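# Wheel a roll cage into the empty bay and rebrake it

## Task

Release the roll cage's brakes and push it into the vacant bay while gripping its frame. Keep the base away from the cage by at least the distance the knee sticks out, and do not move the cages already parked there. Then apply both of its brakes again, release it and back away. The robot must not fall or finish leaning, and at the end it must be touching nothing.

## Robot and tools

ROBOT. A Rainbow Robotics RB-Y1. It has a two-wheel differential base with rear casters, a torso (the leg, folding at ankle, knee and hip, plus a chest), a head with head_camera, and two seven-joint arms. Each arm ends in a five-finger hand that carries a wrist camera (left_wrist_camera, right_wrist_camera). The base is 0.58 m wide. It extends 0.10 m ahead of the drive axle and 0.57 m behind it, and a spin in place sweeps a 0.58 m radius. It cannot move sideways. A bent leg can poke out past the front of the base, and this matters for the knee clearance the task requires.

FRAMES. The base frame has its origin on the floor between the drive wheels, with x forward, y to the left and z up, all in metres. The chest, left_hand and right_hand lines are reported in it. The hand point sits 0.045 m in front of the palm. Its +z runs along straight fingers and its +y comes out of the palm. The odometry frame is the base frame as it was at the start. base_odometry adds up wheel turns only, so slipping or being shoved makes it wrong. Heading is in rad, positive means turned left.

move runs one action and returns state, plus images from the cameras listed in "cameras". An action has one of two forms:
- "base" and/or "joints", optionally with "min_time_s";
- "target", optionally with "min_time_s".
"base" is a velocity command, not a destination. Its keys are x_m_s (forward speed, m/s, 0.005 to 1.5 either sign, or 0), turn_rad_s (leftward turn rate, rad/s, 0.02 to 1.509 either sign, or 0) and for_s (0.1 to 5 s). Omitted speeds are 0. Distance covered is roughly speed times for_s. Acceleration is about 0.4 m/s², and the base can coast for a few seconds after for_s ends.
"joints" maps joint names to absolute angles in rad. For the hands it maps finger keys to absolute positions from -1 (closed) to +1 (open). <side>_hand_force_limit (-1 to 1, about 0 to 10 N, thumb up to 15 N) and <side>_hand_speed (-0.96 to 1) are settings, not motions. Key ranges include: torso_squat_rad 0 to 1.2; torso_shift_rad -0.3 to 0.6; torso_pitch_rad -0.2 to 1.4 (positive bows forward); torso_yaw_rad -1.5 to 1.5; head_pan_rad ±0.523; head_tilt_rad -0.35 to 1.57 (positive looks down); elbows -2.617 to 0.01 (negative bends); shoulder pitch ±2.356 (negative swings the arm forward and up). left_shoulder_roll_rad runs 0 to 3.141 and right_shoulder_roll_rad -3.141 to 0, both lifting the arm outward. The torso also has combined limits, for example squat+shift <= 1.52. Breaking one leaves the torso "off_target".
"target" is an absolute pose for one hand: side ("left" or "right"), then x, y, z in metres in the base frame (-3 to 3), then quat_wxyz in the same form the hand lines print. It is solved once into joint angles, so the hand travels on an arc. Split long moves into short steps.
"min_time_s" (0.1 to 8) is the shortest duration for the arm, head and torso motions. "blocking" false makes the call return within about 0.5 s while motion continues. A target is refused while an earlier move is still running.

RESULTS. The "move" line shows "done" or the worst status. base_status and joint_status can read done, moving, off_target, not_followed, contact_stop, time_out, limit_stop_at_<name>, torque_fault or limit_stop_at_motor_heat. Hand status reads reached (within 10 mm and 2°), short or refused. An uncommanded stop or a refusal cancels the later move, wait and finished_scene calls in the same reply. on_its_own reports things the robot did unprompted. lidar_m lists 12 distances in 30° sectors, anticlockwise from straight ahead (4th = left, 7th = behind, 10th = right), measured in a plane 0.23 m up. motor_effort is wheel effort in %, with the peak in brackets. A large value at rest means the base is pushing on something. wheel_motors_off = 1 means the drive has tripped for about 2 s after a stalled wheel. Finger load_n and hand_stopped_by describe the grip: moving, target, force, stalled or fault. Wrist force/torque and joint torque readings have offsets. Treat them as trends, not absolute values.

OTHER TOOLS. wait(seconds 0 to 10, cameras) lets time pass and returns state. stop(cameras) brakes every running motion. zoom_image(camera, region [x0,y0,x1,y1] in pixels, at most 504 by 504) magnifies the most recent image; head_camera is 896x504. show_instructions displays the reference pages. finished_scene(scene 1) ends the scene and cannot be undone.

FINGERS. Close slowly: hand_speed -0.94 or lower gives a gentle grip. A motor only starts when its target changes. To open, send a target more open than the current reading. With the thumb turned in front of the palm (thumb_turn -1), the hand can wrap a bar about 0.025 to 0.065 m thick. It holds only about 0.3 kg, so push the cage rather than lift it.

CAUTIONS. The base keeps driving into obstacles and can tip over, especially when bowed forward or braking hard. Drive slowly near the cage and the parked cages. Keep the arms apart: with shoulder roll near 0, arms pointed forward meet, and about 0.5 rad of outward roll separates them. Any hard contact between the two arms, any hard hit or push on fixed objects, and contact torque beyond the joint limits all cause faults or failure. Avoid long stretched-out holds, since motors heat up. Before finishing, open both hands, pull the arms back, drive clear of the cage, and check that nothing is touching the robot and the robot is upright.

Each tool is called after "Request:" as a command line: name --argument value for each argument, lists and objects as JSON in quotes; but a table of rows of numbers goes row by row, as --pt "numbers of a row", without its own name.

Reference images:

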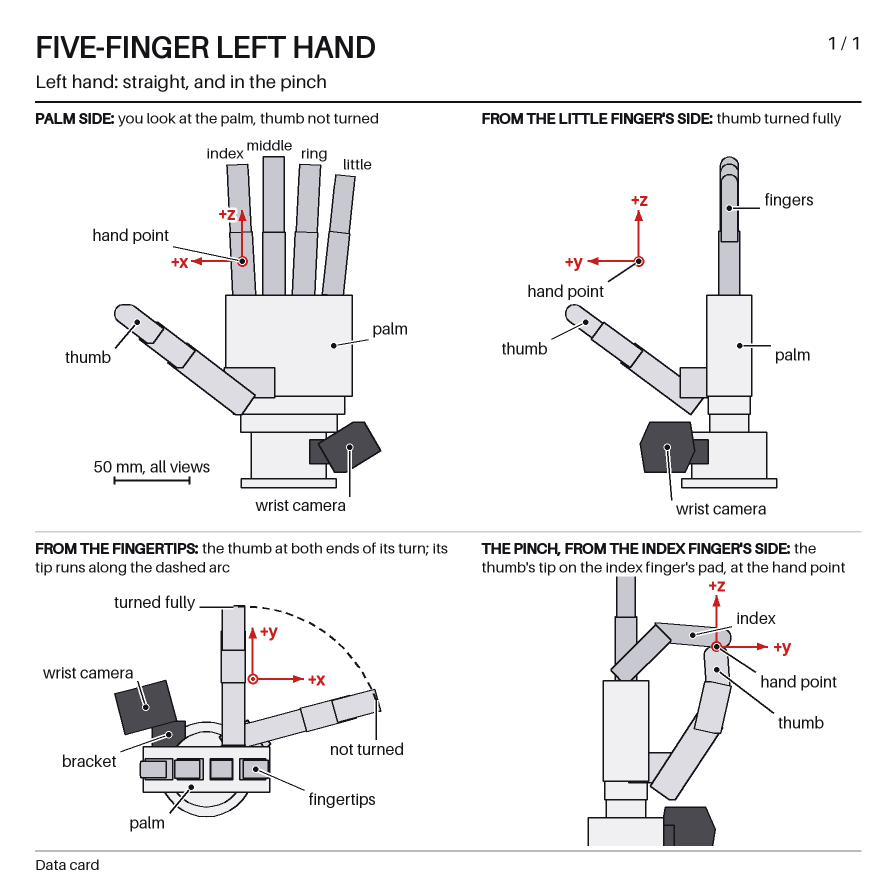

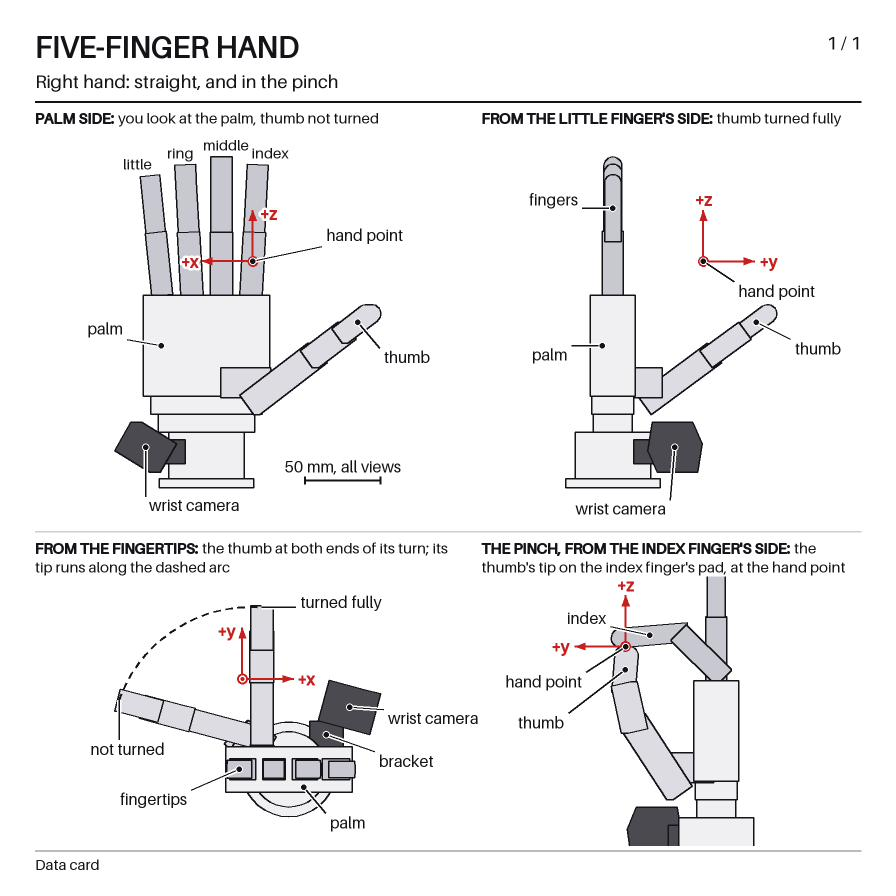

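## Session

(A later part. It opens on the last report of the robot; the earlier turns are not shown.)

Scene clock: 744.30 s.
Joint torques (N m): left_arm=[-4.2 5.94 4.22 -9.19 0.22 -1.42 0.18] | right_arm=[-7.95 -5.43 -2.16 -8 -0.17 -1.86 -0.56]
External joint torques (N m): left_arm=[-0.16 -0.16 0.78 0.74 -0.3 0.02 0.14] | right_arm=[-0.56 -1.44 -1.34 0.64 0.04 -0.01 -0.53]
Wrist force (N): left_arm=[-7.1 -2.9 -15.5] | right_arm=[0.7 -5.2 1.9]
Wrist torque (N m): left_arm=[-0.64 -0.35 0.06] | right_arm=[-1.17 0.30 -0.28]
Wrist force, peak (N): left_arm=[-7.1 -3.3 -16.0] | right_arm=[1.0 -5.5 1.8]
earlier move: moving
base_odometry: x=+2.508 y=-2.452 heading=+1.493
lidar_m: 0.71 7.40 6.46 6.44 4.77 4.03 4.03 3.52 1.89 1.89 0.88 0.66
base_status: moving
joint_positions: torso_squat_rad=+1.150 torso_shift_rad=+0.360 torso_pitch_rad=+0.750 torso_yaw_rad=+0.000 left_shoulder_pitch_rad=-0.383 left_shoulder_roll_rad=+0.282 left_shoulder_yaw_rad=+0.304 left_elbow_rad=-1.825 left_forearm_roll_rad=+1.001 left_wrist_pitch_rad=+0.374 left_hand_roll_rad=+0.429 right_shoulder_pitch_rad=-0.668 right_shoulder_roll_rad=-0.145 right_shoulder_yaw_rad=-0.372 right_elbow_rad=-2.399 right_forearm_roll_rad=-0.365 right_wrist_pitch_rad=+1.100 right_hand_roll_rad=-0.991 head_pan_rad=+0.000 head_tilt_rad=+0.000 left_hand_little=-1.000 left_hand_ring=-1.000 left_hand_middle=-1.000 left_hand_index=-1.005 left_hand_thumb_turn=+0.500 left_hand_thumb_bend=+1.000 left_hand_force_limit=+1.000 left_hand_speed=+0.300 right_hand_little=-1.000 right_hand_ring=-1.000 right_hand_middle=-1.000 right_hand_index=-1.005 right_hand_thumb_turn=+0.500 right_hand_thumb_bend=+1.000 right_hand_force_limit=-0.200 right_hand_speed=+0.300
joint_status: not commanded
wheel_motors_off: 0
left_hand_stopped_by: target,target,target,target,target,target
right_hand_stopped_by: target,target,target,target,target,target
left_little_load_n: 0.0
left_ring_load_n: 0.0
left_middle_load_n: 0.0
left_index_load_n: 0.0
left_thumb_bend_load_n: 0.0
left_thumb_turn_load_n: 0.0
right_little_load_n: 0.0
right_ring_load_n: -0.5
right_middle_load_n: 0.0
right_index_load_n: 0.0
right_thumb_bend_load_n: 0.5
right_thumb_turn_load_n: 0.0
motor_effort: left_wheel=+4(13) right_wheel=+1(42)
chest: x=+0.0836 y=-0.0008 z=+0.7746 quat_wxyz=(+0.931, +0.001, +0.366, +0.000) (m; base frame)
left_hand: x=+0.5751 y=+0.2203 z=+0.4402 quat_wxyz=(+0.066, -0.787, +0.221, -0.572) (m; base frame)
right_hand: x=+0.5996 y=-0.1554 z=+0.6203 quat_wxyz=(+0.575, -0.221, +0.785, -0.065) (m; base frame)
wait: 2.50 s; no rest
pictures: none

Request:
move --base '{"x_m_s": -0.25, "for_s": 1.3}'

Request:
move --joints '{"right_shoulder_pitch_rad": -0.367, "right_shoulder_roll_rad": -0.344, "right_shoulder_yaw_rad": -0.248, "right_elbow_rad": -1.823, "right_forearm_roll_rad": -0.956, "right_wrist_pitch_rad": 0.317, "right_hand_roll_rad": -0.526}' --base '{"turn_rad_s": 0.4, "for_s": 1.53}' --min_time_s 2

Request:
move --base '{"x_m_s": 0.4, "for_s": 4.0}'

Request:
move --base '{"turn_rad_s": -0.8, "for_s": 2.73}' --cameras '["head_camera"]'

Scene clock: 747.07 s.
Joint torques (N m): left_arm=[-4.14 5.54 4.49 -9.19 0.28 -1.41 0.24] | right_arm=[-7.43 -5.66 -1.99 -7.95 0.09 -1.94 -0.45]
External joint torques (N m): left_arm=[-0.11 -0.57 1.05 0.73 -0.24 0.03 0.2] | right_arm=[-0.04 -1.67 -1.17 0.69 0.3 -0.08 -0.41]
Wrist force (N): left_arm=[-7.0 -3.1 -15.5] | right_arm=[0.6 -5.1 1.4]
Wrist torque (N m): left_arm=[-0.67 -0.37 0.05] | right_arm=[-1.09 0.30 -0.25]
Wrist force, peak (N): left_arm=[-7.3 -3.0 -16.2] | right_arm=[0.8 -5.7 2.0]
earlier move: done
move: done
base_odometry: x=+2.483 y=-2.776 heading=+1.492
lidar_m: 0.98 7.71 6.53 6.51 4.41 3.71 3.71 3.44 1.80 1.80 1.34 1.01
base_status: done (sent for 1.3 of 1.3 s)
joint_positions: torso_squat_rad=+1.150 torso_shift_rad=+0.360 torso_pitch_rad=+0.750 torso_yaw_rad=+0.000 left_shoulder_pitch_rad=-0.383 left_shoulder_roll_rad=+0.282 left_shoulder_yaw_rad=+0.304 left_elbow_rad=-1.825 left_forearm_roll_rad=+1.001 left_wrist_pitch_rad=+0.374 left_hand_roll_rad=+0.429 right_shoulder_pitch_rad=-0.668 right_shoulder_roll_rad=-0.145 right_shoulder_yaw_rad=-0.372 right_elbow_rad=-2.399 right_forearm_roll_rad=-0.365 right_wrist_pitch_rad=+1.100 right_hand_roll_rad=-0.991 head_pan_rad=+0.000 head_tilt_rad=+0.000 left_hand_little=-1.000 left_hand_ring=-1.000 left_hand_middle=-1.000 left_hand_index=-1.005 left_hand_thumb_turn=+0.500 left_hand_thumb_bend=+1.000 left_hand_force_limit=+1.000 left_hand_speed=+0.300 right_hand_little=-1.000 right_hand_ring=-1.000 right_hand_middle=-1.000 right_hand_index=-1.005 right_hand_thumb_turn=+0.500 right_hand_thumb_bend=+1.000 right_hand_force_limit=-0.200 right_hand_speed=+0.300
joint_status: not commanded
wheel_motors_off: 0
left_hand_stopped_by: target,target,target,target,target,target
right_hand_stopped_by: target,target,target,target,target,target
left_little_load_n: 0.0
left_ring_load_n: 0.0
left_middle_load_n: 0.0
left_index_load_n: -0.5
left_thumb_bend_load_n: -0.5
left_thumb_turn_load_n: 0.0
right_little_load_n: 0.0
right_ring_load_n: 0.0
right_middle_load_n: 0.0
right_index_load_n: 0.0
right_thumb_bend_load_n: -0.5
right_thumb_turn_load_n: 0.0
motor_effort: left_wheel=-7(23) right_wheel=+12(23)
chest: x=+0.0836 y=-0.0008 z=+0.7745 quat_wxyz=(+0.931, +0.001, +0.366, +0.000) (m; base frame)
left_hand: x=+0.5751 y=+0.2203 z=+0.4402 quat_wxyz=(+0.066, -0.787, +0.221, -0.572) (m; base frame)
right_hand: x=+0.5997 y=-0.1554 z=+0.6203 quat_wxyz=(+0.575, -0.221, +0.785, -0.065) (m; base frame)
pictures: none

Scene clock: 749.77 s.
Joint torques (N m): left_arm=[-4.15 5.88 4.34 -9.09 0.28 -1.29 0.17] | right_arm=[-2.83 -7.89 -2.8 -8.51 -0.42 -1.61 0.25]
External joint torques (N m): left_arm=[-0.11 -0.23 0.9 0.84 -0.24 0.15 0.13] | right_arm=[0.51 -1.26 1.04 0.79 -0.2 -0.12 0.29]
Wrist force (N): left_arm=[-7.1 -2.8 -15.5] | right_arm=[0.5 -5.2 1.8]
Wrist torque (N m): left_arm=[-0.62 -0.34 0.06] | right_arm=[-1.15 0.31 -0.15]
Wrist force, peak (N): left_arm=[-7.2 -3.0 -15.9] | right_arm=[0.9 -5.7 2.0]
move: done
base_odometry: x=+2.483 y=-2.776 heading=+2.105
lidar_m: 7.31 6.52 6.53 4.15 3.70 3.72 3.26 1.80 1.81 1.25 0.97 1.14
base_status: done (sent for 1.53 of 1.53 s)
joint_positions: torso_squat_rad=+1.150 torso_shift_rad=+0.360 torso_pitch_rad=+0.750 torso_yaw_rad=+0.000 left_shoulder_pitch_rad=-0.383 left_shoulder_roll_rad=+0.282 left_shoulder_yaw_rad=+0.304 left_elbow_rad=-1.825 left_forearm_roll_rad=+1.001 left_wrist_pitch_rad=+0.374 left_hand_roll_rad=+0.429 right_shoulder_pitch_rad=-0.367 right_shoulder_roll_rad=-0.344 right_shoulder_yaw_rad=-0.248 right_elbow_rad=-1.823 right_forearm_roll_rad=-0.956 right_wrist_pitch_rad=+0.317 right_hand_roll_rad=-0.526 head_pan_rad=+0.000 head_tilt_rad=+0.000 left_hand_little=-1.000 left_hand_ring=-1.000 left_hand_middle=-1.000 left_hand_index=-1.005 left_hand_thumb_turn=+0.500 left_hand_thumb_bend=+1.000 left_hand_force_limit=+1.000 left_hand_speed=+0.300 right_hand_little=-1.000 right_hand_ring=-1.000 right_hand_middle=-1.000 right_hand_index=-1.005 right_hand_thumb_turn=+0.500 right_hand_thumb_bend=+1.000 right_hand_force_limit=-0.200 right_hand_speed=+0.300
joint_status: all done
wheel_motors_off: 0
left_hand_stopped_by: target,target,target,target,target,target
right_hand_stopped_by: target,target,target,target,target,target
left_little_load_n: 0.0
left_ring_load_n: 0.0
left_middle_load_n: 0.0
left_index_load_n: 0.0
left_thumb_bend_load_n: 0.0
left_thumb_turn_load_n: 0.0
right_little_load_n: 0.0
right_ring_load_n: 0.0
right_middle_load_n: 0.0
right_index_load_n: 0.0
right_thumb_bend_load_n: 0.0
right_thumb_turn_load_n: 0.0
motor_effort: left_wheel=-2(23) right_wheel=+10(31)
chest: x=+0.0836 y=-0.0008 z=+0.7745 quat_wxyz=(+0.931, +0.001, +0.366, +0.000) (m; base frame)
left_hand: x=+0.5751 y=+0.2203 z=+0.4402 quat_wxyz=(+0.066, -0.787, +0.221, -0.572) (m; base frame)
right_hand: x=+0.5749 y=-0.2200 z=+0.4396 quat_wxyz=(+0.573, -0.221, +0.786, -0.065) (m; base frame)
pictures: none

Scene clock: 755.37 s.
Joint torques (N m): left_arm=[-4.01 5.9 4.44 -9.27 0.23 -1.38 0.19] | right_arm=[-3.16 -8.17 -3.04 -9.25 -0.4 -1.36 0.09]
External joint torques (N m): left_arm=[0.02 -0.2 1 0.66 -0.29 0.06 0.15] | right_arm=[0.18 -1.54 0.8 0.04 -0.19 0.13 0.13]
Wrist force (N): left_arm=[-7.1 -2.8 -15.1] | right_arm=[0.9 -5.2 1.6]
Wrist torque (N m): left_arm=[-0.66 -0.35 0.06] | right_arm=[-1.15 0.26 -0.14]
Wrist force, peak (N): left_arm=[-7.1 -3.3 -16.1] | right_arm=[0.7 -5.5 1.9]
move: done
base_odometry: x=+1.668 y=-1.399 heading=+2.105
lidar_m: 5.96 5.30 5.32 5.35 4.78 4.80 4.61 1.15 1.13 3.64 5.78 5.80
base_status: done (sent for 4 of 4 s)
joint_positions: torso_squat_rad=+1.150 torso_shift_rad=+0.360 torso_pitch_rad=+0.750 torso_yaw_rad=+0.000 left_shoulder_pitch_rad=-0.383 left_shoulder_roll_rad=+0.282 left_shoulder_yaw_rad=+0.304 left_elbow_rad=-1.825 left_forearm_roll_rad=+1.001 left_wrist_pitch_rad=+0.374 left_hand_roll_rad=+0.429 right_shoulder_pitch_rad=-0.367 right_shoulder_roll_rad=-0.344 right_shoulder_yaw_rad=-0.248 right_elbow_rad=-1.823 right_forearm_roll_rad=-0.956 right_wrist_pitch_rad=+0.317 right_hand_roll_rad=-0.526 head_pan_rad=+0.000 head_tilt_rad=+0.000 left_hand_little=-1.000 left_hand_ring=-1.000 left_hand_middle=-1.000 left_hand_index=-1.005 left_hand_thumb_turn=+0.500 left_hand_thumb_bend=+1.000 left_hand_force_limit=+1.000 left_hand_speed=+0.300 right_hand_little=-1.000 right_hand_ring=-1.000 right_hand_middle=-1.000 right_hand_index=-1.005 right_hand_thumb_turn=+0.500 right_hand_thumb_bend=+1.000 right_hand_force_limit=-0.200 right_hand_speed=+0.300
joint_status: not commanded
wheel_motors_off: 0
left_hand_stopped_by: target,target,target,target,target,target
right_hand_stopped_by: target,target,target,target,target,target
left_little_load_n: 0.0
left_ring_load_n: 0.0
left_middle_load_n: 0.0
left_index_load_n: 0.0
left_thumb_bend_load_n: 0.0
left_thumb_turn_load_n: -0.5
right_little_load_n: 0.0
right_ring_load_n: 0.0
right_middle_load_n: 0.0
right_index_load_n: 0.0
right_thumb_bend_load_n: -0.5
right_thumb_turn_load_n: 0.0
motor_effort: left_wheel=-1(17) right_wheel=+1(38)
chest: x=+0.0837 y=-0.0008 z=+0.7745 quat_wxyz=(+0.930, +0.001, +0.366, +0.000) (m; base frame)
left_hand: x=+0.5751 y=+0.2203 z=+0.4400 quat_wxyz=(+0.066, -0.787, +0.221, -0.572) (m; base frame)
right_hand: x=+0.5749 y=-0.2201 z=+0.4395 quat_wxyz=(+0.573, -0.221, +0.786, -0.065) (m; base frame)
pictures: none

Scene clock: 760.03 s.
Joint torques (N m): left_arm=[-3.82 5.62 4.11 -9.29 0.33 -1.3 0.18] | right_arm=[-3.4 -8.15 -2.88 -8.56 -0.47 -1.57 0.1]
External joint torques (N m): left_arm=[0.21 -0.49 0.67 0.63 -0.19 0.14 0.14] | right_arm=[-0.07 -1.51 0.96 0.74 -0.26 -0.07 0.14]
Wrist force (N): left_arm=[-6.9 -2.8 -15.5] | right_arm=[0.8 -5.0 1.7]
Wrist torque (N m): left_arm=[-0.62 -0.39 0.09] | right_arm=[-1.12 0.28 -0.13]
Wrist force, peak (N): left_arm=[-7.3 -3.5 -15.7] | right_arm=[0.8 -5.7 2.0]
move: done
base_odometry: x=+1.668 y=-1.399 heading=-0.081
lidar_m: 1.13 1.17 5.81 5.79 6.40 5.33 5.32 5.76 4.78 4.76 4.95 1.17
base_status: done (sent for 2.73 of 2.73 s)
joint_positions: torso_squat_rad=+1.150 torso_shift_rad=+0.360 torso_pitch_rad=+0.750 torso_yaw_rad=+0.000 left_shoulder_pitch_rad=-0.383 left_shoulder_roll_rad=+0.282 left_shoulder_yaw_rad=+0.304 left_elbow_rad=-1.825 left_forearm_roll_rad=+1.001 left_wrist_pitch_rad=+0.374 left_hand_roll_rad=+0.429 right_shoulder_pitch_rad=-0.367 right_shoulder_roll_rad=-0.344 right_shoulder_yaw_rad=-0.248 right_elbow_rad=-1.823 right_forearm_roll_rad=-0.956 right_wrist_pitch_rad=+0.317 right_hand_roll_rad=-0.526 head_pan_rad=+0.000 head_tilt_rad=+0.000 left_hand_little=-1.000 left_hand_ring=-1.000 left_hand_middle=-1.000 left_hand_index=-1.005 left_hand_thumb_turn=+0.500 left_hand_thumb_bend=+1.000 left_hand_force_limit=+1.000 left_hand_speed=+0.300 right_hand_little=-1.000 right_hand_ring=-1.000 right_hand_middle=-1.000 right_hand_index=-1.005 right_hand_thumb_turn=+0.500 right_hand_thumb_bend=+1.000 right_hand_force_limit=-0.200 right_hand_speed=+0.300
joint_status: not commanded
wheel_motors_off: 0
left_hand_stopped_by: target,target,target,target,target,target
right_hand_stopped_by: target,target,target,target,target,target
left_little_load_n: 0.0
left_ring_load_n: 0.0
left_middle_load_n: 0.0
left_index_load_n: 0.0
left_thumb_bend_load_n: 0.0
left_thumb_turn_load_n: 0.0
right_little_load_n: 0.0
right_ring_load_n: 0.0
right_middle_load_n: 0.5
right_index_load_n: 0.0
right_thumb_bend_load_n: 0.0
right_thumb_turn_load_n: 0.0
motor_effort: left_wheel=+7(21) right_wheel=-2(28)
chest: x=+0.0837 y=-0.0008 z=+0.7745 quat_wxyz=(+0.930, +0.001, +0.366, +0.000) (m; base frame)
left_hand: x=+0.5751 y=+0.2203 z=+0.4400 quat_wxyz=(+0.066, -0.787, +0.221, -0.572) (m; base frame)
right_hand: x=+0.5749 y=-0.2201 z=+0.4395 quat_wxyz=(+0.573, -0.221, +0.786, -0.065) (m; base frame)
pictures: head_camera
camera_calibration:
head_camera: T_world_to_cam=[[0.00521157, -0.99782, 0.0657902, -0.0582009], [-0.60067, -0.0557231, -0.797553, 0.904355], [0.79948, -0.0353617, -0.59965, 0.288495], [0, 0, 0, 1]] pos_world=[0.312876, 0.00252116, 0.898096]

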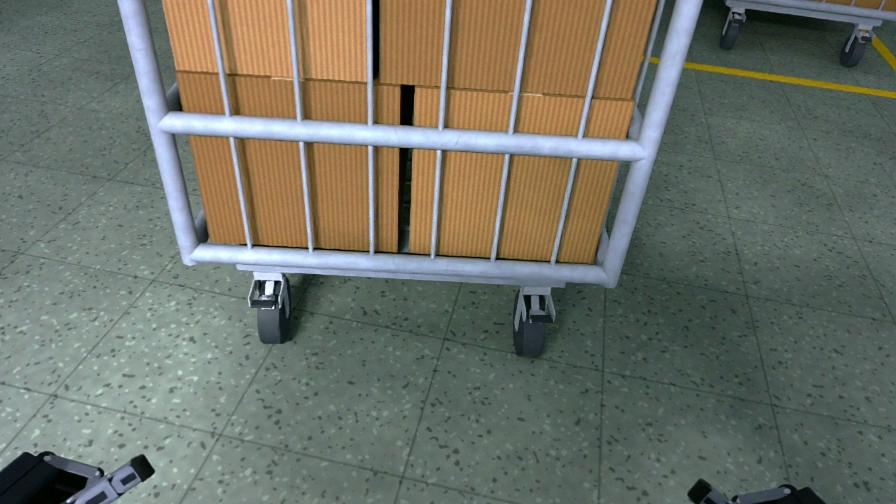

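Request:
zoom_image --camera "head_camera" --region '[220, 250, 340, 355]'

Request:
zoom_image --camera "head_camera" --region '[480, 260, 600, 365]'

Scaled by 4.200 from the camera's 896x504 image, which has a finer 1280x720 frame.

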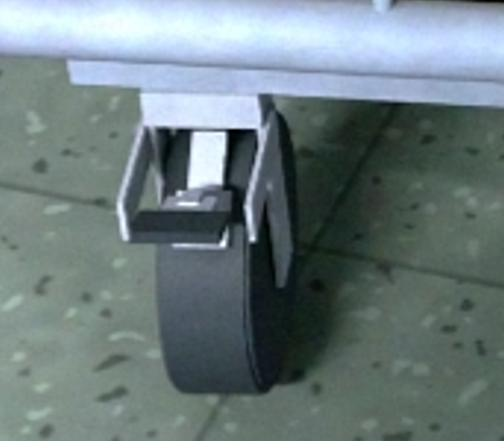

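Scaled by 4.200 from the camera's 896x504 image, which has a finer 1280x720 frame.

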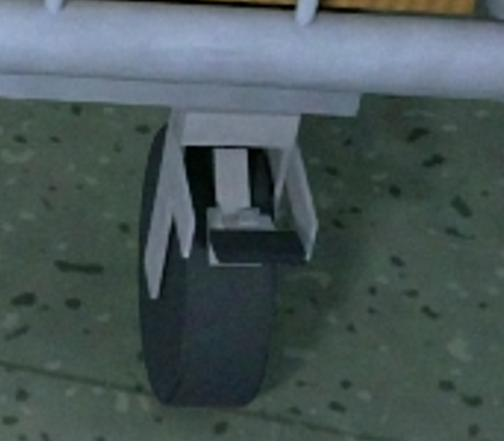

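Request:
move --base '{"turn_rad_s": 0.1, "for_s": 1.0}'

Request:
move --base '{"x_m_s": 0.3, "for_s": 1.6}'

Request:
move --base '{"turn_rad_s": -0.1, "for_s": 1.05}' --cameras '["head_camera"]'

Scene clock: 762.07 s.
Joint torques (N m): left_arm=[-4.03 5.7 4.16 -9.12 0.31 -1.28 0.13] | right_arm=[-3.18 -7.72 -2.98 -8.74 -0.43 -1.52 0.24]
External joint torques (N m): left_arm=[0 -0.4 0.73 0.8 -0.21 0.16 0.09] | right_arm=[0.16 -1.09 0.86 0.56 -0.22 -0.03 0.27]
Wrist force (N): left_arm=[-6.8 -3.1 -15.9] | right_arm=[0.5 -5.1 2.1]
Wrist torque (N m): left_arm=[-0.65 -0.43 0.09] | right_arm=[-1.16 0.31 -0.15]
Wrist force, peak (N): left_arm=[-7.1 -2.9 -15.8] | right_arm=[0.5 -5.7 1.8]
move: done
base_odometry: x=+1.668 y=-1.399 heading=+0.018
lidar_m: 1.12 3.63 5.78 5.80 6.02 5.31 5.32 5.41 4.77 4.78 4.66 1.14
base_status: done (sent for 1 of 1 s)
joint_positions: torso_squat_rad=+1.150 torso_shift_rad=+0.360 torso_pitch_rad=+0.750 torso_yaw_rad=+0.000 left_shoulder_pitch_rad=-0.383 left_shoulder_roll_rad=+0.282 left_shoulder_yaw_rad=+0.304 left_elbow_rad=-1.825 left_forearm_roll_rad=+1.001 left_wrist_pitch_rad=+0.374 left_hand_roll_rad=+0.429 right_shoulder_pitch_rad=-0.367 right_shoulder_roll_rad=-0.344 right_shoulder_yaw_rad=-0.248 right_elbow_rad=-1.823 right_forearm_roll_rad=-0.956 right_wrist_pitch_rad=+0.317 right_hand_roll_rad=-0.526 head_pan_rad=+0.000 head_tilt_rad=+0.000 left_hand_little=-1.000 left_hand_ring=-1.000 left_hand_middle=-1.000 left_hand_index=-1.005 left_hand_thumb_turn=+0.500 left_hand_thumb_bend=+1.000 left_hand_force_limit=+1.000 left_hand_speed=+0.300 right_hand_little=-1.000 right_hand_ring=-1.000 right_hand_middle=-1.000 right_hand_index=-1.005 right_hand_thumb_turn=+0.500 right_hand_thumb_bend=+1.000 right_hand_force_limit=-0.200 right_hand_speed=+0.300
joint_status: not commanded
wheel_motors_off: 0
left_hand_stopped_by: target,target,target,target,target,target
right_hand_stopped_by: target,target,target,target,target,target
left_little_load_n: 0.0
left_ring_load_n: 0.0
left_middle_load_n: 0.0
left_index_load_n: 0.0
left_thumb_bend_load_n: 0.0
left_thumb_turn_load_n: 0.0
right_little_load_n: 0.0
right_ring_load_n: 0.0
right_middle_load_n: 0.0
right_index_load_n: 0.0
right_thumb_bend_load_n: 0.0
right_thumb_turn_load_n: 0.0
motor_effort: left_wheel=-6(16) right_wheel=+1(11)
chest: x=+0.0837 y=-0.0008 z=+0.7745 quat_wxyz=(+0.930, +0.001, +0.366, +0.000) (m; base frame)
left_hand: x=+0.5751 y=+0.2203 z=+0.4400 quat_wxyz=(+0.066, -0.787, +0.221, -0.572) (m; base frame)
right_hand: x=+0.5749 y=-0.2201 z=+0.4395 quat_wxyz=(+0.573, -0.221, +0.786, -0.065) (m; base frame)
pictures: none

Scene clock: 764.77 s.
Joint torques (N m): left_arm=[-4.03 5.55 4.08 -9.28 0.27 -1.33 0.19] | right_arm=[-2.87 -7.85 -3.37 -8.66 -0.49 -1.52 0.19]
External joint torques (N m): left_arm=[0 -0.56 0.64 0.65 -0.26 0.1 0.15] | right_arm=[0.47 -1.22 0.47 0.63 -0.27 -0.03 0.23]
Wrist force (N): left_arm=[-6.8 -2.7 -15.3] | right_arm=[0.7 -5.0 1.7]
Wrist torque (N m): left_arm=[-0.63 -0.37 0.08] | right_arm=[-1.11 0.28 -0.13]
Wrist force, peak (N): left_arm=[-7.2 -3.1 -16.0] | right_arm=[0.7 -5.4 1.9]
move: done
base_odometry: x=+2.148 y=-1.390 heading=+0.017
lidar_m: 0.64 0.70 5.65 5.65 6.56 5.78 5.78 5.58 4.90 4.91 4.15 0.66
base_status: done (sent for 1.6 of 1.6 s)
joint_positions: torso_squat_rad=+1.150 torso_shift_rad=+0.360 torso_pitch_rad=+0.750 torso_yaw_rad=+0.000 left_shoulder_pitch_rad=-0.383 left_shoulder_roll_rad=+0.282 left_shoulder_yaw_rad=+0.304 left_elbow_rad=-1.825 left_forearm_roll_rad=+1.001 left_wrist_pitch_rad=+0.374 left_hand_roll_rad=+0.429 right_shoulder_pitch_rad=-0.367 right_shoulder_roll_rad=-0.344 right_shoulder_yaw_rad=-0.248 right_elbow_rad=-1.823 right_forearm_roll_rad=-0.956 right_wrist_pitch_rad=+0.317 right_hand_roll_rad=-0.526 head_pan_rad=+0.000 head_tilt_rad=+0.000 left_hand_little=-1.000 left_hand_ring=-1.000 left_hand_middle=-1.000 left_hand_index=-1.005 left_hand_thumb_turn=+0.500 left_hand_thumb_bend=+1.000 left_hand_force_limit=+1.000 left_hand_speed=+0.300 right_hand_little=-1.000 right_hand_ring=-1.000 right_hand_middle=-1.000 right_hand_index=-1.005 right_hand_thumb_turn=+0.500 right_hand_thumb_bend=+1.000 right_hand_force_limit=-0.200 right_hand_speed=+0.300
joint_status: not commanded
wheel_motors_off: 0
left_hand_stopped_by: target,target,target,target,target,target
right_hand_stopped_by: target,target,target,target,target,target
left_little_load_n: 0.0
left_ring_load_n: 0.0
left_middle_load_n: 0.0
left_index_load_n: 0.0
left_thumb_bend_load_n: 0.0
left_thumb_turn_load_n: 0.0
right_little_load_n: 0.0
right_ring_load_n: 0.0
right_middle_load_n: 0.0
right_index_load_n: 0.0
right_thumb_bend_load_n: 0.0
right_thumb_turn_load_n: 0.0
motor_effort: left_wheel=-8(17) right_wheel=+9(36)
chest: x=+0.0837 y=-0.0008 z=+0.7745 quat_wxyz=(+0.930, +0.001, +0.366, +0.000) (m; base frame)
left_hand: x=+0.5751 y=+0.2203 z=+0.4400 quat_wxyz=(+0.066, -0.787, +0.221, -0.572) (m; base frame)
right_hand: x=+0.5749 y=-0.2201 z=+0.4394 quat_wxyz=(+0.573, -0.221, +0.786, -0.065) (m; base frame)
pictures: none

Scene clock: 766.37 s.
Joint torques (N m): left_arm=[-4.11 5.67 4.29 -9.32 0.33 -1.33 0.16] | right_arm=[-3.11 -7.92 -3.38 -9.07 -0.41 -1.47 0.18]
External joint torques (N m): left_arm=[-0.08 -0.43 0.85 0.61 -0.19 0.11 0.12] | right_arm=[0.22 -1.29 0.47 0.22 -0.2 0.03 0.22]
Wrist force (N): left_arm=[-7.0 -2.8 -15.6] | right_arm=[0.6 -5.1 1.8]
Wrist torque (N m): left_arm=[-0.62 -0.36 0.08] | right_arm=[-1.12 0.30 -0.14]
Wrist force, peak (N): left_arm=[-7.0 -3.2 -15.9] | right_arm=[0.5 -5.4 1.9]
move: done
base_odometry: x=+2.149 y=-1.390 heading=-0.089
lidar_m: 0.64 0.67 5.66 5.65 6.28 5.80 5.78 5.95 4.93 4.92 4.42 0.67
base_status: done (sent for 1.07 of 1.07 s)
joint_positions: torso_squat_rad=+1.150 torso_shift_rad=+0.360 torso_pitch_rad=+0.750 torso_yaw_rad=+0.000 left_shoulder_pitch_rad=-0.383 left_shoulder_roll_rad=+0.282 left_shoulder_yaw_rad=+0.304 left_elbow_rad=-1.825 left_forearm_roll_rad=+1.001 left_wrist_pitch_rad=+0.374 left_hand_roll_rad=+0.429 right_shoulder_pitch_rad=-0.367 right_shoulder_roll_rad=-0.344 right_shoulder_yaw_rad=-0.248 right_elbow_rad=-1.823 right_forearm_roll_rad=-0.956 right_wrist_pitch_rad=+0.317 right_hand_roll_rad=-0.526 head_pan_rad=+0.000 head_tilt_rad=+0.000 left_hand_little=-1.000 left_hand_ring=-1.000 left_hand_middle=-1.000 left_hand_index=-1.005 left_hand_thumb_turn=+0.500 left_hand_thumb_bend=+1.000 left_hand_force_limit=+1.000 left_hand_speed=+0.300 right_hand_little=-1.000 right_hand_ring=-1.000 right_hand_middle=-1.000 right_hand_index=-1.005 right_hand_thumb_turn=+0.500 right_hand_thumb_bend=+1.000 right_hand_force_limit=-0.200 right_hand_speed=+0.300
joint_status: not commanded
wheel_motors_off: 0
left_hand_stopped_by: target,target,target,target,target,target
right_hand_stopped_by: target,target,target,target,target,target
left_little_load_n: 0.0
left_ring_load_n: 0.0
left_middle_load_n: 0.0
left_index_load_n: 0.0
left_thumb_bend_load_n: 0.0
left_thumb_turn_load_n: 0.0
right_little_load_n: 0.0
right_ring_load_n: 0.0
right_middle_load_n: 0.0
right_index_load_n: 0.0
right_thumb_bend_load_n: 0.0
right_thumb_turn_load_n: 0.0
motor_effort: left_wheel=+1(12) right_wheel=-8(22)
chest: x=+0.0837 y=-0.0008 z=+0.7745 quat_wxyz=(+0.930, +0.001, +0.366, +0.000) (m; base frame)
left_hand: x=+0.5751 y=+0.2203 z=+0.4400 quat_wxyz=(+0.066, -0.787, +0.221, -0.572) (m; base frame)
right_hand: x=+0.5749 y=-0.2201 z=+0.4394 quat_wxyz=(+0.573, -0.221, +0.786, -0.065) (m; base frame)
pictures: head_camera
camera_calibration:
head_camera: T_world_to_cam=[[0.00522065, -0.99782, 0.0657919, -0.0581986], [-0.600732, -0.0557271, -0.797506, 0.904252], [0.799433, -0.0353598, -0.599713, 0.288506], [0, 0, 0, 1]] pos_world=[0.312875, 0.00252115, 0.897996]

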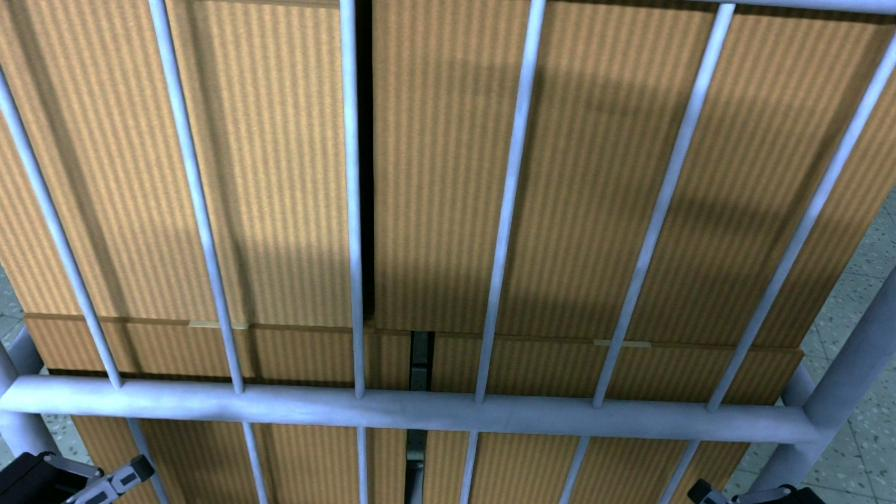

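Request:
move --base '{"x_m_s": 0.04, "for_s": 2.5}'

Request:
move --base '{"x_m_s": 0.08, "turn_rad_s": -0.02, "for_s": 1.5}'

Request:
move --base '{"x_m_s": 0.08, "for_s": 4}' --blocking false

Request:
wait --seconds 2

Request:
wait --seconds 3

Scene clock: 769.53 s.
Joint torques (N m): left_arm=[-4.83 5.99 2.39 -8.65 0.27 -1.57 0.16] | right_arm=[-3.72 -7.73 -4.68 -9.11 -0.15 -1.66 0.04]
External joint torques (N m): left_arm=[-0.79 -0.12 -1.05 1.27 -0.26 -0.13 0.13] | right_arm=[-0.37 -1.1 -0.84 0.18 0.06 -0.17 0.08]
Wrist force (N): left_arm=[-7.9 -2.5 -15.1] | right_arm=[0.4 -5.1 1.8]
Wrist torque (N m): left_arm=[-0.61 -0.19 0.02] | right_arm=[-1.14 0.33 -0.16]
Wrist force, peak (N): left_arm=[-5.1 21.4 -177.0] | right_arm=[5.1 1.5 -46.5]
move: done
base_odometry: x=+2.248 y=-1.399 heading=-0.088
lidar_m: 0.59 0.61 5.65 5.63 6.25 5.90 5.88 5.96 4.96 4.93 4.29 0.61
base_status: done (sent for 2.5 of 2.5 s)
joint_positions: torso_squat_rad=+1.150 torso_shift_rad=+0.360 torso_pitch_rad=+0.750 torso_yaw_rad=+0.000 left_shoulder_pitch_rad=-0.383 left_shoulder_roll_rad=+0.282 left_shoulder_yaw_rad=+0.304 left_elbow_rad=-1.825 left_forearm_roll_rad=+1.001 left_wrist_pitch_rad=+0.374 left_hand_roll_rad=+0.429 right_shoulder_pitch_rad=-0.367 right_shoulder_roll_rad=-0.344 right_shoulder_yaw_rad=-0.248 right_elbow_rad=-1.823 right_forearm_roll_rad=-0.956 right_wrist_pitch_rad=+0.317 right_hand_roll_rad=-0.526 head_pan_rad=+0.000 head_tilt_rad=+0.000 left_hand_little=-1.000 left_hand_ring=-1.000 left_hand_middle=-1.000 left_hand_index=-1.005 left_hand_thumb_turn=+0.500 left_hand_thumb_bend=+1.000 left_hand_force_limit=+1.000 left_hand_speed=+0.300 right_hand_little=-1.000 right_hand_ring=-1.000 right_hand_middle=-1.000 right_hand_index=-1.005 right_hand_thumb_turn=+0.500 right_hand_thumb_bend=+1.000 right_hand_force_limit=-0.200 right_hand_speed=+0.300
joint_status: not commanded
wheel_motors_off: 0
left_hand_stopped_by: target,target,target,target,target,target
right_hand_stopped_by: target,target,target,target,target,target
left_little_load_n: 0.0
left_ring_load_n: 0.0
left_middle_load_n: 0.0
left_index_load_n: 0.0
left_thumb_bend_load_n: 0.0
left_thumb_turn_load_n: -0.5
right_little_load_n: 0.0
right_ring_load_n: 0.0
right_middle_load_n: 0.0
right_index_load_n: 0.0
right_thumb_bend_load_n: 0.0
right_thumb_turn_load_n: 0.0
motor_effort: left_wheel=+3(51) right_wheel=-3(43)
chest: x=+0.0835 y=-0.0008 z=+0.7746 quat_wxyz=(+0.931, +0.001, +0.366, +0.000) (m; base frame)
left_hand: x=+0.5750 y=+0.2207 z=+0.4403 quat_wxyz=(+0.067, -0.787, +0.220, -0.572) (m; base frame)
right_hand: x=+0.5747 y=-0.2198 z=+0.4395 quat_wxyz=(+0.573, -0.222, +0.786, -0.065) (m; base frame)
pictures: none

Scene clock: 771.83 s.
Joint torques (N m): left_arm=[-5.05 4.65 2.07 -8.87 0.27 -1.01 -0.02] | right_arm=[-3.56 -7.38 -5.06 -8.74 -0.19 -1.55 -0.11]
External joint torques (N m): left_arm=[-1.03 -1.47 -1.37 1.05 -0.25 0.43 -0.06] | right_arm=[-0.22 -0.76 -1.22 0.56 0.02 -0.06 -0.07]
Wrist force (N): left_arm=[-8.0 -1.8 -14.3] | right_arm=[-0.2 -4.9 1.9]
Wrist torque (N m): left_arm=[-0.55 -0.15 -0.01] | right_arm=[-1.11 0.43 -0.18]
Wrist force, peak (N): left_arm=[-10.0 21.3 -220.3] | right_arm=[7.7 5.0 -109.8]
move: done
base_odometry: x=+2.367 y=-1.412 heading=-0.117
lidar_m: 0.59 0.62 5.63 5.60 6.19 6.03 6.00 6.08 4.99 4.95 4.22 0.63
base_status: done (sent for 1.5 of 1.5 s)
joint_positions: torso_squat_rad=+1.150 torso_shift_rad=+0.360 torso_pitch_rad=+0.750 torso_yaw_rad=+0.000 left_shoulder_pitch_rad=-0.383 left_shoulder_roll_rad=+0.282 left_shoulder_yaw_rad=+0.304 left_elbow_rad=-1.825 left_forearm_roll_rad=+1.001 left_wrist_pitch_rad=+0.374 left_hand_roll_rad=+0.429 right_shoulder_pitch_rad=-0.367 right_shoulder_roll_rad=-0.344 right_shoulder_yaw_rad=-0.248 right_elbow_rad=-1.823 right_forearm_roll_rad=-0.956 right_wrist_pitch_rad=+0.317 right_hand_roll_rad=-0.526 head_pan_rad=+0.000 head_tilt_rad=+0.000 left_hand_little=-1.000 left_hand_ring=-1.000 left_hand_middle=-1.000 left_hand_index=-1.009 left_hand_thumb_turn=+0.500 left_hand_thumb_bend=+1.000 left_hand_force_limit=+1.000 left_hand_speed=+0.300 right_hand_little=-1.000 right_hand_ring=-1.000 right_hand_middle=-1.000 right_hand_index=-1.005 right_hand_thumb_turn=+0.500 right_hand_thumb_bend=+1.000 right_hand_force_limit=-0.200 right_hand_speed=+0.300
joint_status: not commanded
wheel_motors_off: 0
left_hand_stopped_by: target,target,target,target,target,target
right_hand_stopped_by: target,target,target,target,target,target
left_little_load_n: 0.0
left_ring_load_n: 0.0
left_middle_load_n: 0.0
left_index_load_n: 0.0
left_thumb_bend_load_n: 0.0
left_thumb_turn_load_n: 0.0
right_little_load_n: 0.0
right_ring_load_n: 0.0
right_middle_load_n: 0.0
right_index_load_n: 0.0
right_thumb_bend_load_n: 0.0
right_thumb_turn_load_n: 0.0
on_its_own: the wheels pushed hard for 0.5 s: something may have held the robot back, and base_odometry may count slip
motor_effort: left_wheel=+6(77) right_wheel=-12(87)
chest: x=+0.0836 y=-0.0008 z=+0.7745 quat_wxyz=(+0.931, +0.001, +0.366, +0.000) (m; base frame)
left_hand: x=+0.5750 y=+0.2209 z=+0.4402 quat_wxyz=(+0.067, -0.787, +0.220, -0.572) (m; base frame)
right_hand: x=+0.5748 y=-0.2197 z=+0.4395 quat_wxyz=(+0.573, -0.222, +0.786, -0.065) (m; base frame)
pictures: none

Scene clock: 772.33 s.
Joint torques (N m): left_arm=[-40.94 13.16 14.12 -1.99 -2.93 -12.19 0.94] | right_arm=[-24.33 -7.01 -1.49 -9.17 -0.27 -2.79 0.04]
External joint torques (N m): left_arm=[-37.4 6.92 10.74 8.45 -3.52 -10.95 0.91] | right_arm=[-21.03 -0.37 2.48 0.12 -0.05 -1.21 0.07]
Wrist force (N): left_arm=[-0.4 39.9 -190.2] | right_arm=[6.0 -6.5 -79.6]
Wrist torque (N m): left_arm=[5.39 -0.33 0.26] | right_arm=[1.48 0.73 0.00]
Wrist force, peak (N): left_arm=[-4.9 39.6 -219.9] | right_arm=[6.0 -6.5 -79.6]
move: moving
base_odometry: x=+2.399 y=-1.415 heading=-0.117
lidar_m: 0.58 0.60 5.63 5.60 6.20 6.05 6.02 6.07 4.98 4.96 4.17 0.61
base_status: moving
joint_positions: torso_squat_rad=+1.150 torso_shift_rad=+0.358 torso_pitch_rad=+0.747 torso_yaw_rad=+0.001 left_shoulder_pitch_rad=-0.374 left_shoulder_roll_rad=+0.280 left_shoulder_yaw_rad=+0.302 left_elbow_rad=-1.827 left_forearm_roll_rad=+1.002 left_wrist_pitch_rad=+0.376 left_hand_roll_rad=+0.429 right_shoulder_pitch_rad=-0.364 right_shoulder_roll_rad=-0.344 right_shoulder_yaw_rad=-0.248 right_elbow_rad=-1.823 right_forearm_roll_rad=-0.956 right_wrist_pitch_rad=+0.317 right_hand_roll_rad=-0.526 head_pan_rad=+0.000 head_tilt_rad=+0.000 left_hand_little=-1.000 left_hand_ring=-1.000 left_hand_middle=-1.000 left_hand_index=-1.016 left_hand_thumb_turn=+0.500 left_hand_thumb_bend=+1.000 left_hand_force_limit=+1.000 left_hand_speed=+0.300 right_hand_little=-1.000 right_hand_ring=-1.000 right_hand_middle=-1.000 right_hand_index=-1.007 right_hand_thumb_turn=+0.500 right_hand_thumb_bend=+1.000 right_hand_force_limit=-0.200 right_hand_speed=+0.300
joint_status: not commanded
wheel_motors_off: 0
left_hand_stopped_by: target,target,target,target,target,target
right_hand_stopped_by: target,target,target,target,target,target
left_little_load_n: 0.0
left_ring_load_n: 0.0
left_middle_load_n: 0.0
left_index_load_n: -19.0
left_thumb_bend_load_n: 0.0
left_thumb_turn_load_n: -0.5
right_little_load_n: 0.0
right_ring_load_n: 0.0
right_middle_load_n: 0.0
right_index_load_n: -17.5
right_thumb_bend_load_n: -0.5
right_thumb_turn_load_n: 0.0
motor_effort: left_wheel=+61(64) right_wheel=+68(83)
chest: x=+0.0823 y=-0.0007 z=+0.7751 quat_wxyz=(+0.931, +0.001, +0.365, +0.001) (m; base frame)
left_hand: x=+0.5708 y=+0.2211 z=+0.4388 quat_wxyz=(+0.066, -0.789, +0.221, -0.569) (m; base frame)
right_hand: x=+0.5735 y=-0.2201 z=+0.4401 quat_wxyz=(+0.573, -0.222, +0.786, -0.065) (m; base frame)
pictures: none

Scene clock: 774.33 s.
Joint torques (N m): left_arm=[-9.86 4.9 -0.35 -10.29 0.72 -1.24 0.24] | right_arm=[-17.84 -13.91 -23.35 -2.1 2.74 -9.71 -0.64]
External joint torques (N m): left_arm=[-5.82 -1.22 -3.8 -0.36 0.19 0.2 0.2] | right_arm=[-14.28 -7.26 -19.31 7.05 2.91 -8.14 -0.59]
Wrist force (N): left_arm=[-12.6 -2.4 -31.6] | right_arm=[-12.7 38.7 -83.1]
Wrist torque (N m): left_arm=[0.21 0.00 -0.22] | right_arm=[1.96 0.63 -0.53]
Wrist force, peak (N): left_arm=[-3.3 36.3 -186.9] | right_arm=[-12.7 38.7 -83.1]
earlier move: moving
base_odometry: x=+2.559 y=-1.434 heading=-0.117
lidar_m: 0.58 0.61 5.60 5.57 6.17 6.21 6.18 6.09 5.01 4.99 3.98 0.60
base_status: moving
joint_positions: torso_squat_rad=+1.150 torso_shift_rad=+0.359 torso_pitch_rad=+0.749 torso_yaw_rad=+0.000 left_shoulder_pitch_rad=-0.382 left_shoulder_roll_rad=+0.282 left_shoulder_yaw_rad=+0.305 left_elbow_rad=-1.825 left_forearm_roll_rad=+1.001 left_wrist_pitch_rad=+0.374 left_hand_roll_rad=+0.429 right_shoulder_pitch_rad=-0.364 right_shoulder_roll_rad=-0.342 right_shoulder_yaw_rad=-0.243 right_elbow_rad=-1.825 right_forearm_roll_rad=-0.957 right_wrist_pitch_rad=+0.319 right_hand_roll_rad=-0.526 head_pan_rad=+0.000 head_tilt_rad=+0.000 left_hand_little=-1.000 left_hand_ring=-1.000 left_hand_middle=-1.000 left_hand_index=-1.013 left_hand_thumb_turn=+0.500 left_hand_thumb_bend=+1.000 left_hand_force_limit=+1.000 left_hand_speed=+0.300 right_hand_little=-1.000 right_hand_ring=-1.000 right_hand_middle=-1.000 right_hand_index=-1.007 right_hand_thumb_turn=+0.500 right_hand_thumb_bend=+1.000 right_hand_force_limit=-0.200 right_hand_speed=+0.300
joint_status: not commanded
wheel_motors_off: 0
left_hand_stopped_by: target,target,target,target,target,target
right_hand_stopped_by: target,target,target,target,target,target
left_little_load_n: 0.0
left_ring_load_n: 0.0
left_middle_load_n: 0.0
left_index_load_n: -4.5
left_thumb_bend_load_n: 0.0
left_thumb_turn_load_n: 0.0
right_little_load_n: 0.0
right_ring_load_n: 0.0
right_middle_load_n: 0.0
right_index_load_n: -19.0
right_thumb_bend_load_n: 0.0
right_thumb_turn_load_n: 0.0
motor_effort: left_wheel=+34(64) right_wheel=+16(83)
chest: x=+0.0831 y=-0.0006 z=+0.7748 quat_wxyz=(+0.931, +0.001, +0.366, +0.000) (m; base frame)
left_hand: x=+0.5744 y=+0.2216 z=+0.4404 quat_wxyz=(+0.067, -0.788, +0.220, -0.572) (m; base frame)
right_hand: x=+0.5729 y=-0.2171 z=+0.4387 quat_wxyz=(+0.572, -0.223, +0.787, -0.062) (m; base frame)
wait: 2.00 s; no rest
pictures: none

Scene clock: 776.73 s.
Joint torques (N m): left_arm=[-4.12 5.01 2.39 -9.4 0.64 -1.27 0.23] | right_arm=[-4.33 -9.04 -5.43 -8.58 0.04 -1.57 -0.64]
External joint torques (N m): left_arm=[-0.09 -1.1 -1.06 0.53 0.12 0.17 0.19] | right_arm=[-0.99 -2.42 -1.59 0.71 0.26 -0.08 -0.6]
Wrist force (N): left_arm=[-9.4 0.1 -13.2] | right_arm=[0.4 -4.7 3.1]
Wrist torque (N m): left_arm=[-0.29 0.09 -0.14] | right_arm=[-1.16 0.31 -0.18]
Wrist force, peak (N): left_arm=[-12.4 -2.0 -32.3] | right_arm=[-16.2 55.7 -95.5]
earlier move: done
base_odometry: x=+2.685 y=-1.449 heading=-0.117
lidar_m: 0.60 0.62 5.46 5.55 6.14 6.34 6.31 6.12 5.03 5.01 3.80 0.62
base_status: done (sent for 4 of 4 s)
joint_positions: torso_squat_rad=+1.150 torso_shift_rad=+0.360 torso_pitch_rad=+0.750 torso_yaw_rad=+0.000 left_shoulder_pitch_rad=-0.383 left_shoulder_roll_rad=+0.282 left_shoulder_yaw_rad=+0.304 left_elbow_rad=-1.825 left_forearm_roll_rad=+1.001 left_wrist_pitch_rad=+0.374 left_hand_roll_rad=+0.429 right_shoulder_pitch_rad=-0.367 right_shoulder_roll_rad=-0.344 right_shoulder_yaw_rad=-0.248 right_elbow_rad=-1.823 right_forearm_roll_rad=-0.956 right_wrist_pitch_rad=+0.317 right_hand_roll_rad=-0.526 head_pan_rad=+0.000 head_tilt_rad=+0.000 left_hand_little=-1.000 left_hand_ring=-1.000 left_hand_middle=-1.000 left_hand_index=-1.013 left_hand_thumb_turn=+0.500 left_hand_thumb_bend=+1.000 left_hand_force_limit=+1.000 left_hand_speed=+0.300 right_hand_little=-1.000 right_hand_ring=-1.000 right_hand_middle=-1.000 right_hand_index=-1.005 right_hand_thumb_turn=+0.500 right_hand_thumb_bend=+1.000 right_hand_force_limit=-0.200 right_hand_speed=+0.300
joint_status: not commanded
wheel_motors_off: 0
left_hand_stopped_by: target,target,target,target,target,target
right_hand_stopped_by: target,target,target,target,target,target
left_little_load_n: 0.0
left_ring_load_n: 0.0
left_middle_load_n: 0.0
left_index_load_n: 0.5
left_thumb_bend_load_n: 0.0
left_thumb_turn_load_n: 0.0
right_little_load_n: 0.0
right_ring_load_n: 0.0
right_middle_load_n: 0.0
right_index_load_n: 0.0
right_thumb_bend_load_n: 0.0
right_thumb_turn_load_n: 0.0
on_its_own: the wheels pushed hard for 0.1 s: something may have held the robot back, and base_odometry may count slip
motor_effort: left_wheel=+3(64) right_wheel=-7(83)
chest: x=+0.0836 y=-0.0007 z=+0.7745 quat_wxyz=(+0.931, +0.001, +0.366, +0.000) (m; base frame)
left_hand: x=+0.5751 y=+0.2208 z=+0.4402 quat_wxyz=(+0.067, -0.787, +0.220, -0.572) (m; base frame)
right_hand: x=+0.5747 y=-0.2196 z=+0.4394 quat_wxyz=(+0.573, -0.222, +0.786, -0.065) (m; base frame)
wait: 2.40 of 3 s (the move ended)
pictures: none

Request:
move --base '{"x_m_s": -0.3, "for_s": 1.6}' --cameras '["head_camera"]'

Scene clock: 781.03 s.
Joint torques (N m): left_arm=[-4.03 5.17 2.55 -9.36 0.64 -1.2 0.2] | right_arm=[-3.07 -7.77 -5.46 -8.5 0.07 -1.56 -0.48]
External joint torques (N m): left_arm=[0.01 -0.94 -0.9 0.57 0.12 0.24 0.16] | right_arm=[0.27 -1.14 -1.62 0.8 0.28 -0.07 -0.44]
Wrist force (N): left_arm=[-8.9 -0.2 -13.2] | right_arm=[0.4 -4.8 3.1]
Wrist torque (N m): left_arm=[-0.36 0.04 -0.11] | right_arm=[-1.18 0.29 -0.19]
Wrist force, peak (N): left_arm=[-9.4 -0.2 -13.7] | right_arm=[0.4 -4.9 3.7]
move: done
base_odometry: x=+2.208 y=-1.393 heading=-0.116
lidar_m: 1.09 1.13 5.65 5.63 6.23 5.87 5.83 6.00 4.95 4.92 4.39 1.12
base_status: done (sent for 1.6 of 1.6 s)
joint_positions: torso_squat_rad=+1.150 torso_shift_rad=+0.360 torso_pitch_rad=+0.750 torso_yaw_rad=+0.000 left_shoulder_pitch_rad=-0.383 left_shoulder_roll_rad=+0.282 left_shoulder_yaw_rad=+0.304 left_elbow_rad=-1.825 left_forearm_roll_rad=+1.001 left_wrist_pitch_rad=+0.374 left_hand_roll_rad=+0.429 right_shoulder_pitch_rad=-0.367 right_shoulder_roll_rad=-0.344 right_shoulder_yaw_rad=-0.248 right_elbow_rad=-1.823 right_forearm_roll_rad=-0.956 right_wrist_pitch_rad=+0.317 right_hand_roll_rad=-0.526 head_pan_rad=+0.000 head_tilt_rad=+0.000 left_hand_little=-1.000 left_hand_ring=-1.000 left_hand_middle=-1.000 left_hand_index=-1.013 left_hand_thumb_turn=+0.500 left_hand_thumb_bend=+1.000 left_hand_force_limit=+1.000 left_hand_speed=+0.300 right_hand_little=-1.000 right_hand_ring=-1.000 right_hand_middle=-1.000 right_hand_index=-1.005 right_hand_thumb_turn=+0.500 right_hand_thumb_bend=+1.000 right_hand_force_limit=-0.200 right_hand_speed=+0.300
joint_status: not commanded
wheel_motors_off: 0
left_hand_stopped_by: target,target,target,target,target,target
right_hand_stopped_by: target,target,target,target,target,target
left_little_load_n: 0.0
left_ring_load_n: 0.0
left_middle_load_n: 0.0
left_index_load_n: 0.0
left_thumb_bend_load_n: 0.0
left_thumb_turn_load_n: 0.0
right_little_load_n: 0.0
right_ring_load_n: 0.0
right_middle_load_n: 0.0
right_index_load_n: 0.0
right_thumb_bend_load_n: 0.0
right_thumb_turn_load_n: -0.5
motor_effort: left_wheel=+6(21) right_wheel=-6(26)
chest: x=+0.0836 y=-0.0007 z=+0.7745 quat_wxyz=(+0.931, +0.001, +0.366, +0.000) (m; base frame)
left_hand: x=+0.5751 y=+0.2208 z=+0.4401 quat_wxyz=(+0.067, -0.787, +0.220, -0.572) (m; base frame)
right_hand: x=+0.5748 y=-0.2197 z=+0.4395 quat_wxyz=(+0.573, -0.222, +0.786, -0.065) (m; base frame)
pictures: head_camera
camera_calibration:
head_camera: T_world_to_cam=[[0.00526386, -0.997814, 0.0658681, -0.0580876], [-0.600556, -0.0558217, -0.797632, 0.904342], [0.799565, -0.0353589, -0.599538, 0.288453], [0, 0, 0, 1]] pos_world=[0.312777, 0.00272068, 0.898097]

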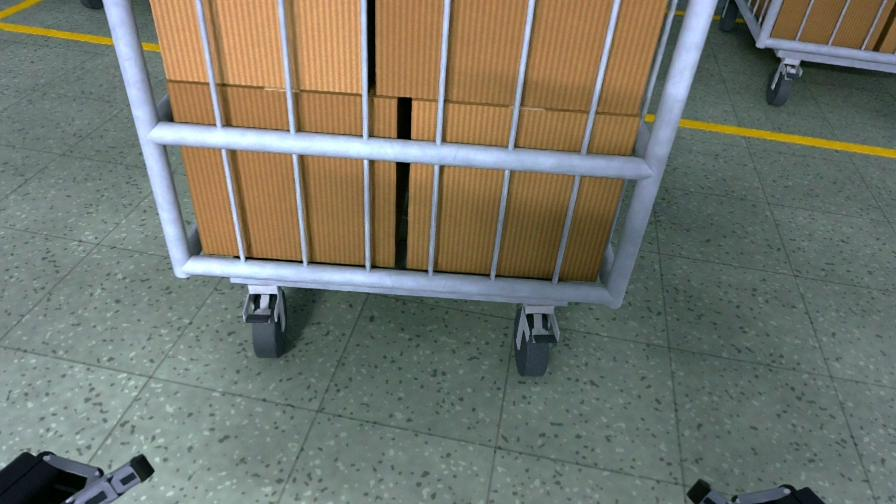

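Request:
move --joints '{"head_tilt_rad": -0.35}' --cameras '["head_camera"]'

Scene clock: 782.47 s.
Joint torques (N m): left_arm=[-4.11 5.07 2.25 -9.44 0.73 -1.17 0.19] | right_arm=[-3.41 -8.22 -5.19 -8.67 -0.12 -1.59 -0.56]
External joint torques (N m): left_arm=[-0.08 -1.04 -1.2 0.49 0.21 0.27 0.15] | right_arm=[-0.07 -1.59 -1.35 0.62 0.1 -0.1 -0.52]
Wrist force (N): left_arm=[-9.0 -0.1 -13.3] | right_arm=[0.0 -4.7 3.1]
Wrist torque (N m): left_arm=[-0.30 0.05 -0.14] | right_arm=[-1.14 0.37 -0.21]
Wrist force, peak (N): left_arm=[-9.5 -0.4 -13.7] | right_arm=[0.0 -4.9 3.4]
move: done
base_odometry: x=+2.208 y=-1.393 heading=-0.116
lidar_m: 1.08 1.13 5.66 5.63 6.22 5.86 5.83 6.01 4.96 4.93 4.39 1.11
base_status: not commanded
joint_positions: torso_squat_rad=+1.150 torso_shift_rad=+0.360 torso_pitch_rad=+0.750 torso_yaw_rad=+0.000 left_shoulder_pitch_rad=-0.383 left_shoulder_roll_rad=+0.282 left_shoulder_yaw_rad=+0.304 left_elbow_rad=-1.825 left_forearm_roll_rad=+1.001 left_wrist_pitch_rad=+0.374 left_hand_roll_rad=+0.429 right_shoulder_pitch_rad=-0.367 right_shoulder_roll_rad=-0.344 right_shoulder_yaw_rad=-0.248 right_elbow_rad=-1.823 right_forearm_roll_rad=-0.956 right_wrist_pitch_rad=+0.317 right_hand_roll_rad=-0.526 head_pan_rad=+0.000 head_tilt_rad=-0.350 left_hand_little=-1.000 left_hand_ring=-1.000 left_hand_middle=-1.000 left_hand_index=-1.013 left_hand_thumb_turn=+0.500 left_hand_thumb_bend=+1.000 left_hand_force_limit=+1.000 left_hand_speed=+0.300 right_hand_little=-1.000 right_hand_ring=-1.000 right_hand_middle=-1.000 right_hand_index=-1.005 right_hand_thumb_turn=+0.500 right_hand_thumb_bend=+1.000 right_hand_force_limit=-0.200 right_hand_speed=+0.300
joint_status: all done
wheel_motors_off: 0
left_hand_stopped_by: target,target,target,target,target,target
right_hand_stopped_by: target,target,target,target,target,target
left_little_load_n: 0.0
left_ring_load_n: 0.0
left_middle_load_n: 0.0
left_index_load_n: 0.0
left_thumb_bend_load_n: 0.0
left_thumb_turn_load_n: 0.0
right_little_load_n: 0.0
right_ring_load_n: 0.0
right_middle_load_n: 0.0
right_index_load_n: 0.0
right_thumb_bend_load_n: 0.0
right_thumb_turn_load_n: 0.0
motor_effort: left_wheel=+6(7) right_wheel=-6(6)
chest: x=+0.0836 y=-0.0007 z=+0.7745 quat_wxyz=(+0.931, +0.001, +0.366, +0.000) (m; base frame)
left_hand: x=+0.5751 y=+0.2208 z=+0.4401 quat_wxyz=(+0.067, -0.787, +0.220, -0.572) (m; base frame)
right_hand: x=+0.5748 y=-0.2197 z=+0.4395 quat_wxyz=(+0.573, -0.222, +0.786, -0.065) (m; base frame)
pictures: head_camera
camera_calibration:
head_camera: T_world_to_cam=[[-0.0181125, -0.997796, 0.0638399, -0.0508011], [-0.290707, -0.0558363, -0.955181, 0.973942], [0.956641, -0.0358595, -0.289055, -0.0299399], [0, 0, 0, 1]] pos_world=[0.310854, 0.00261857, 0.924881]

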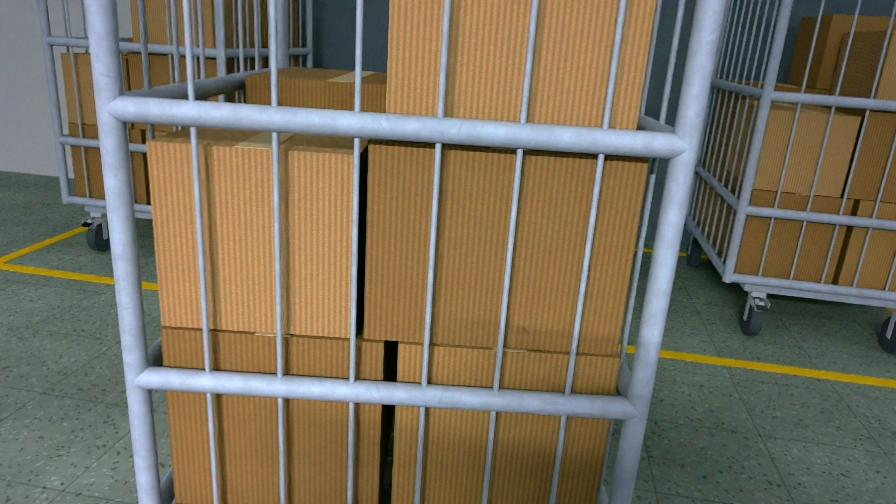

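Request:
zoom_image --camera "head_camera" --region '[600, 200, 896, 400]'

Request:
zoom_image --camera "head_camera" --region '[0, 180, 160, 320]'

Scaled by 1.703 from the camera's 896x504 image, which has a finer 1280x720 frame.

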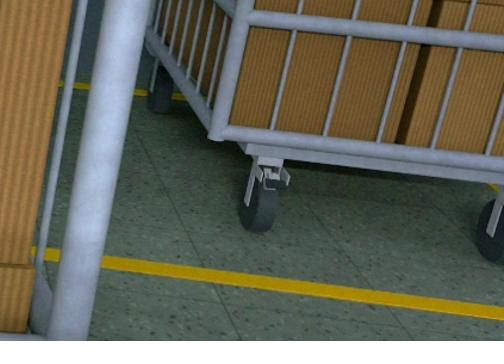

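Scaled by 3.150 from the camera's 896x504 image, which has a finer 1280x720 frame.

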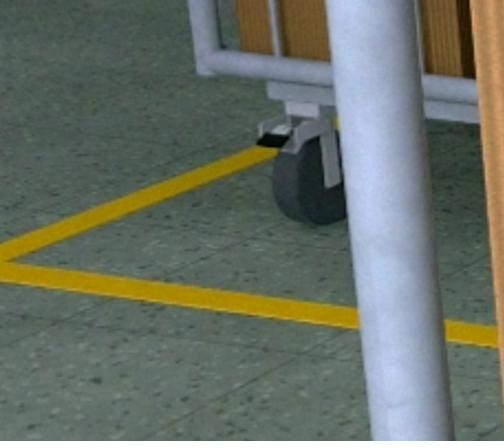

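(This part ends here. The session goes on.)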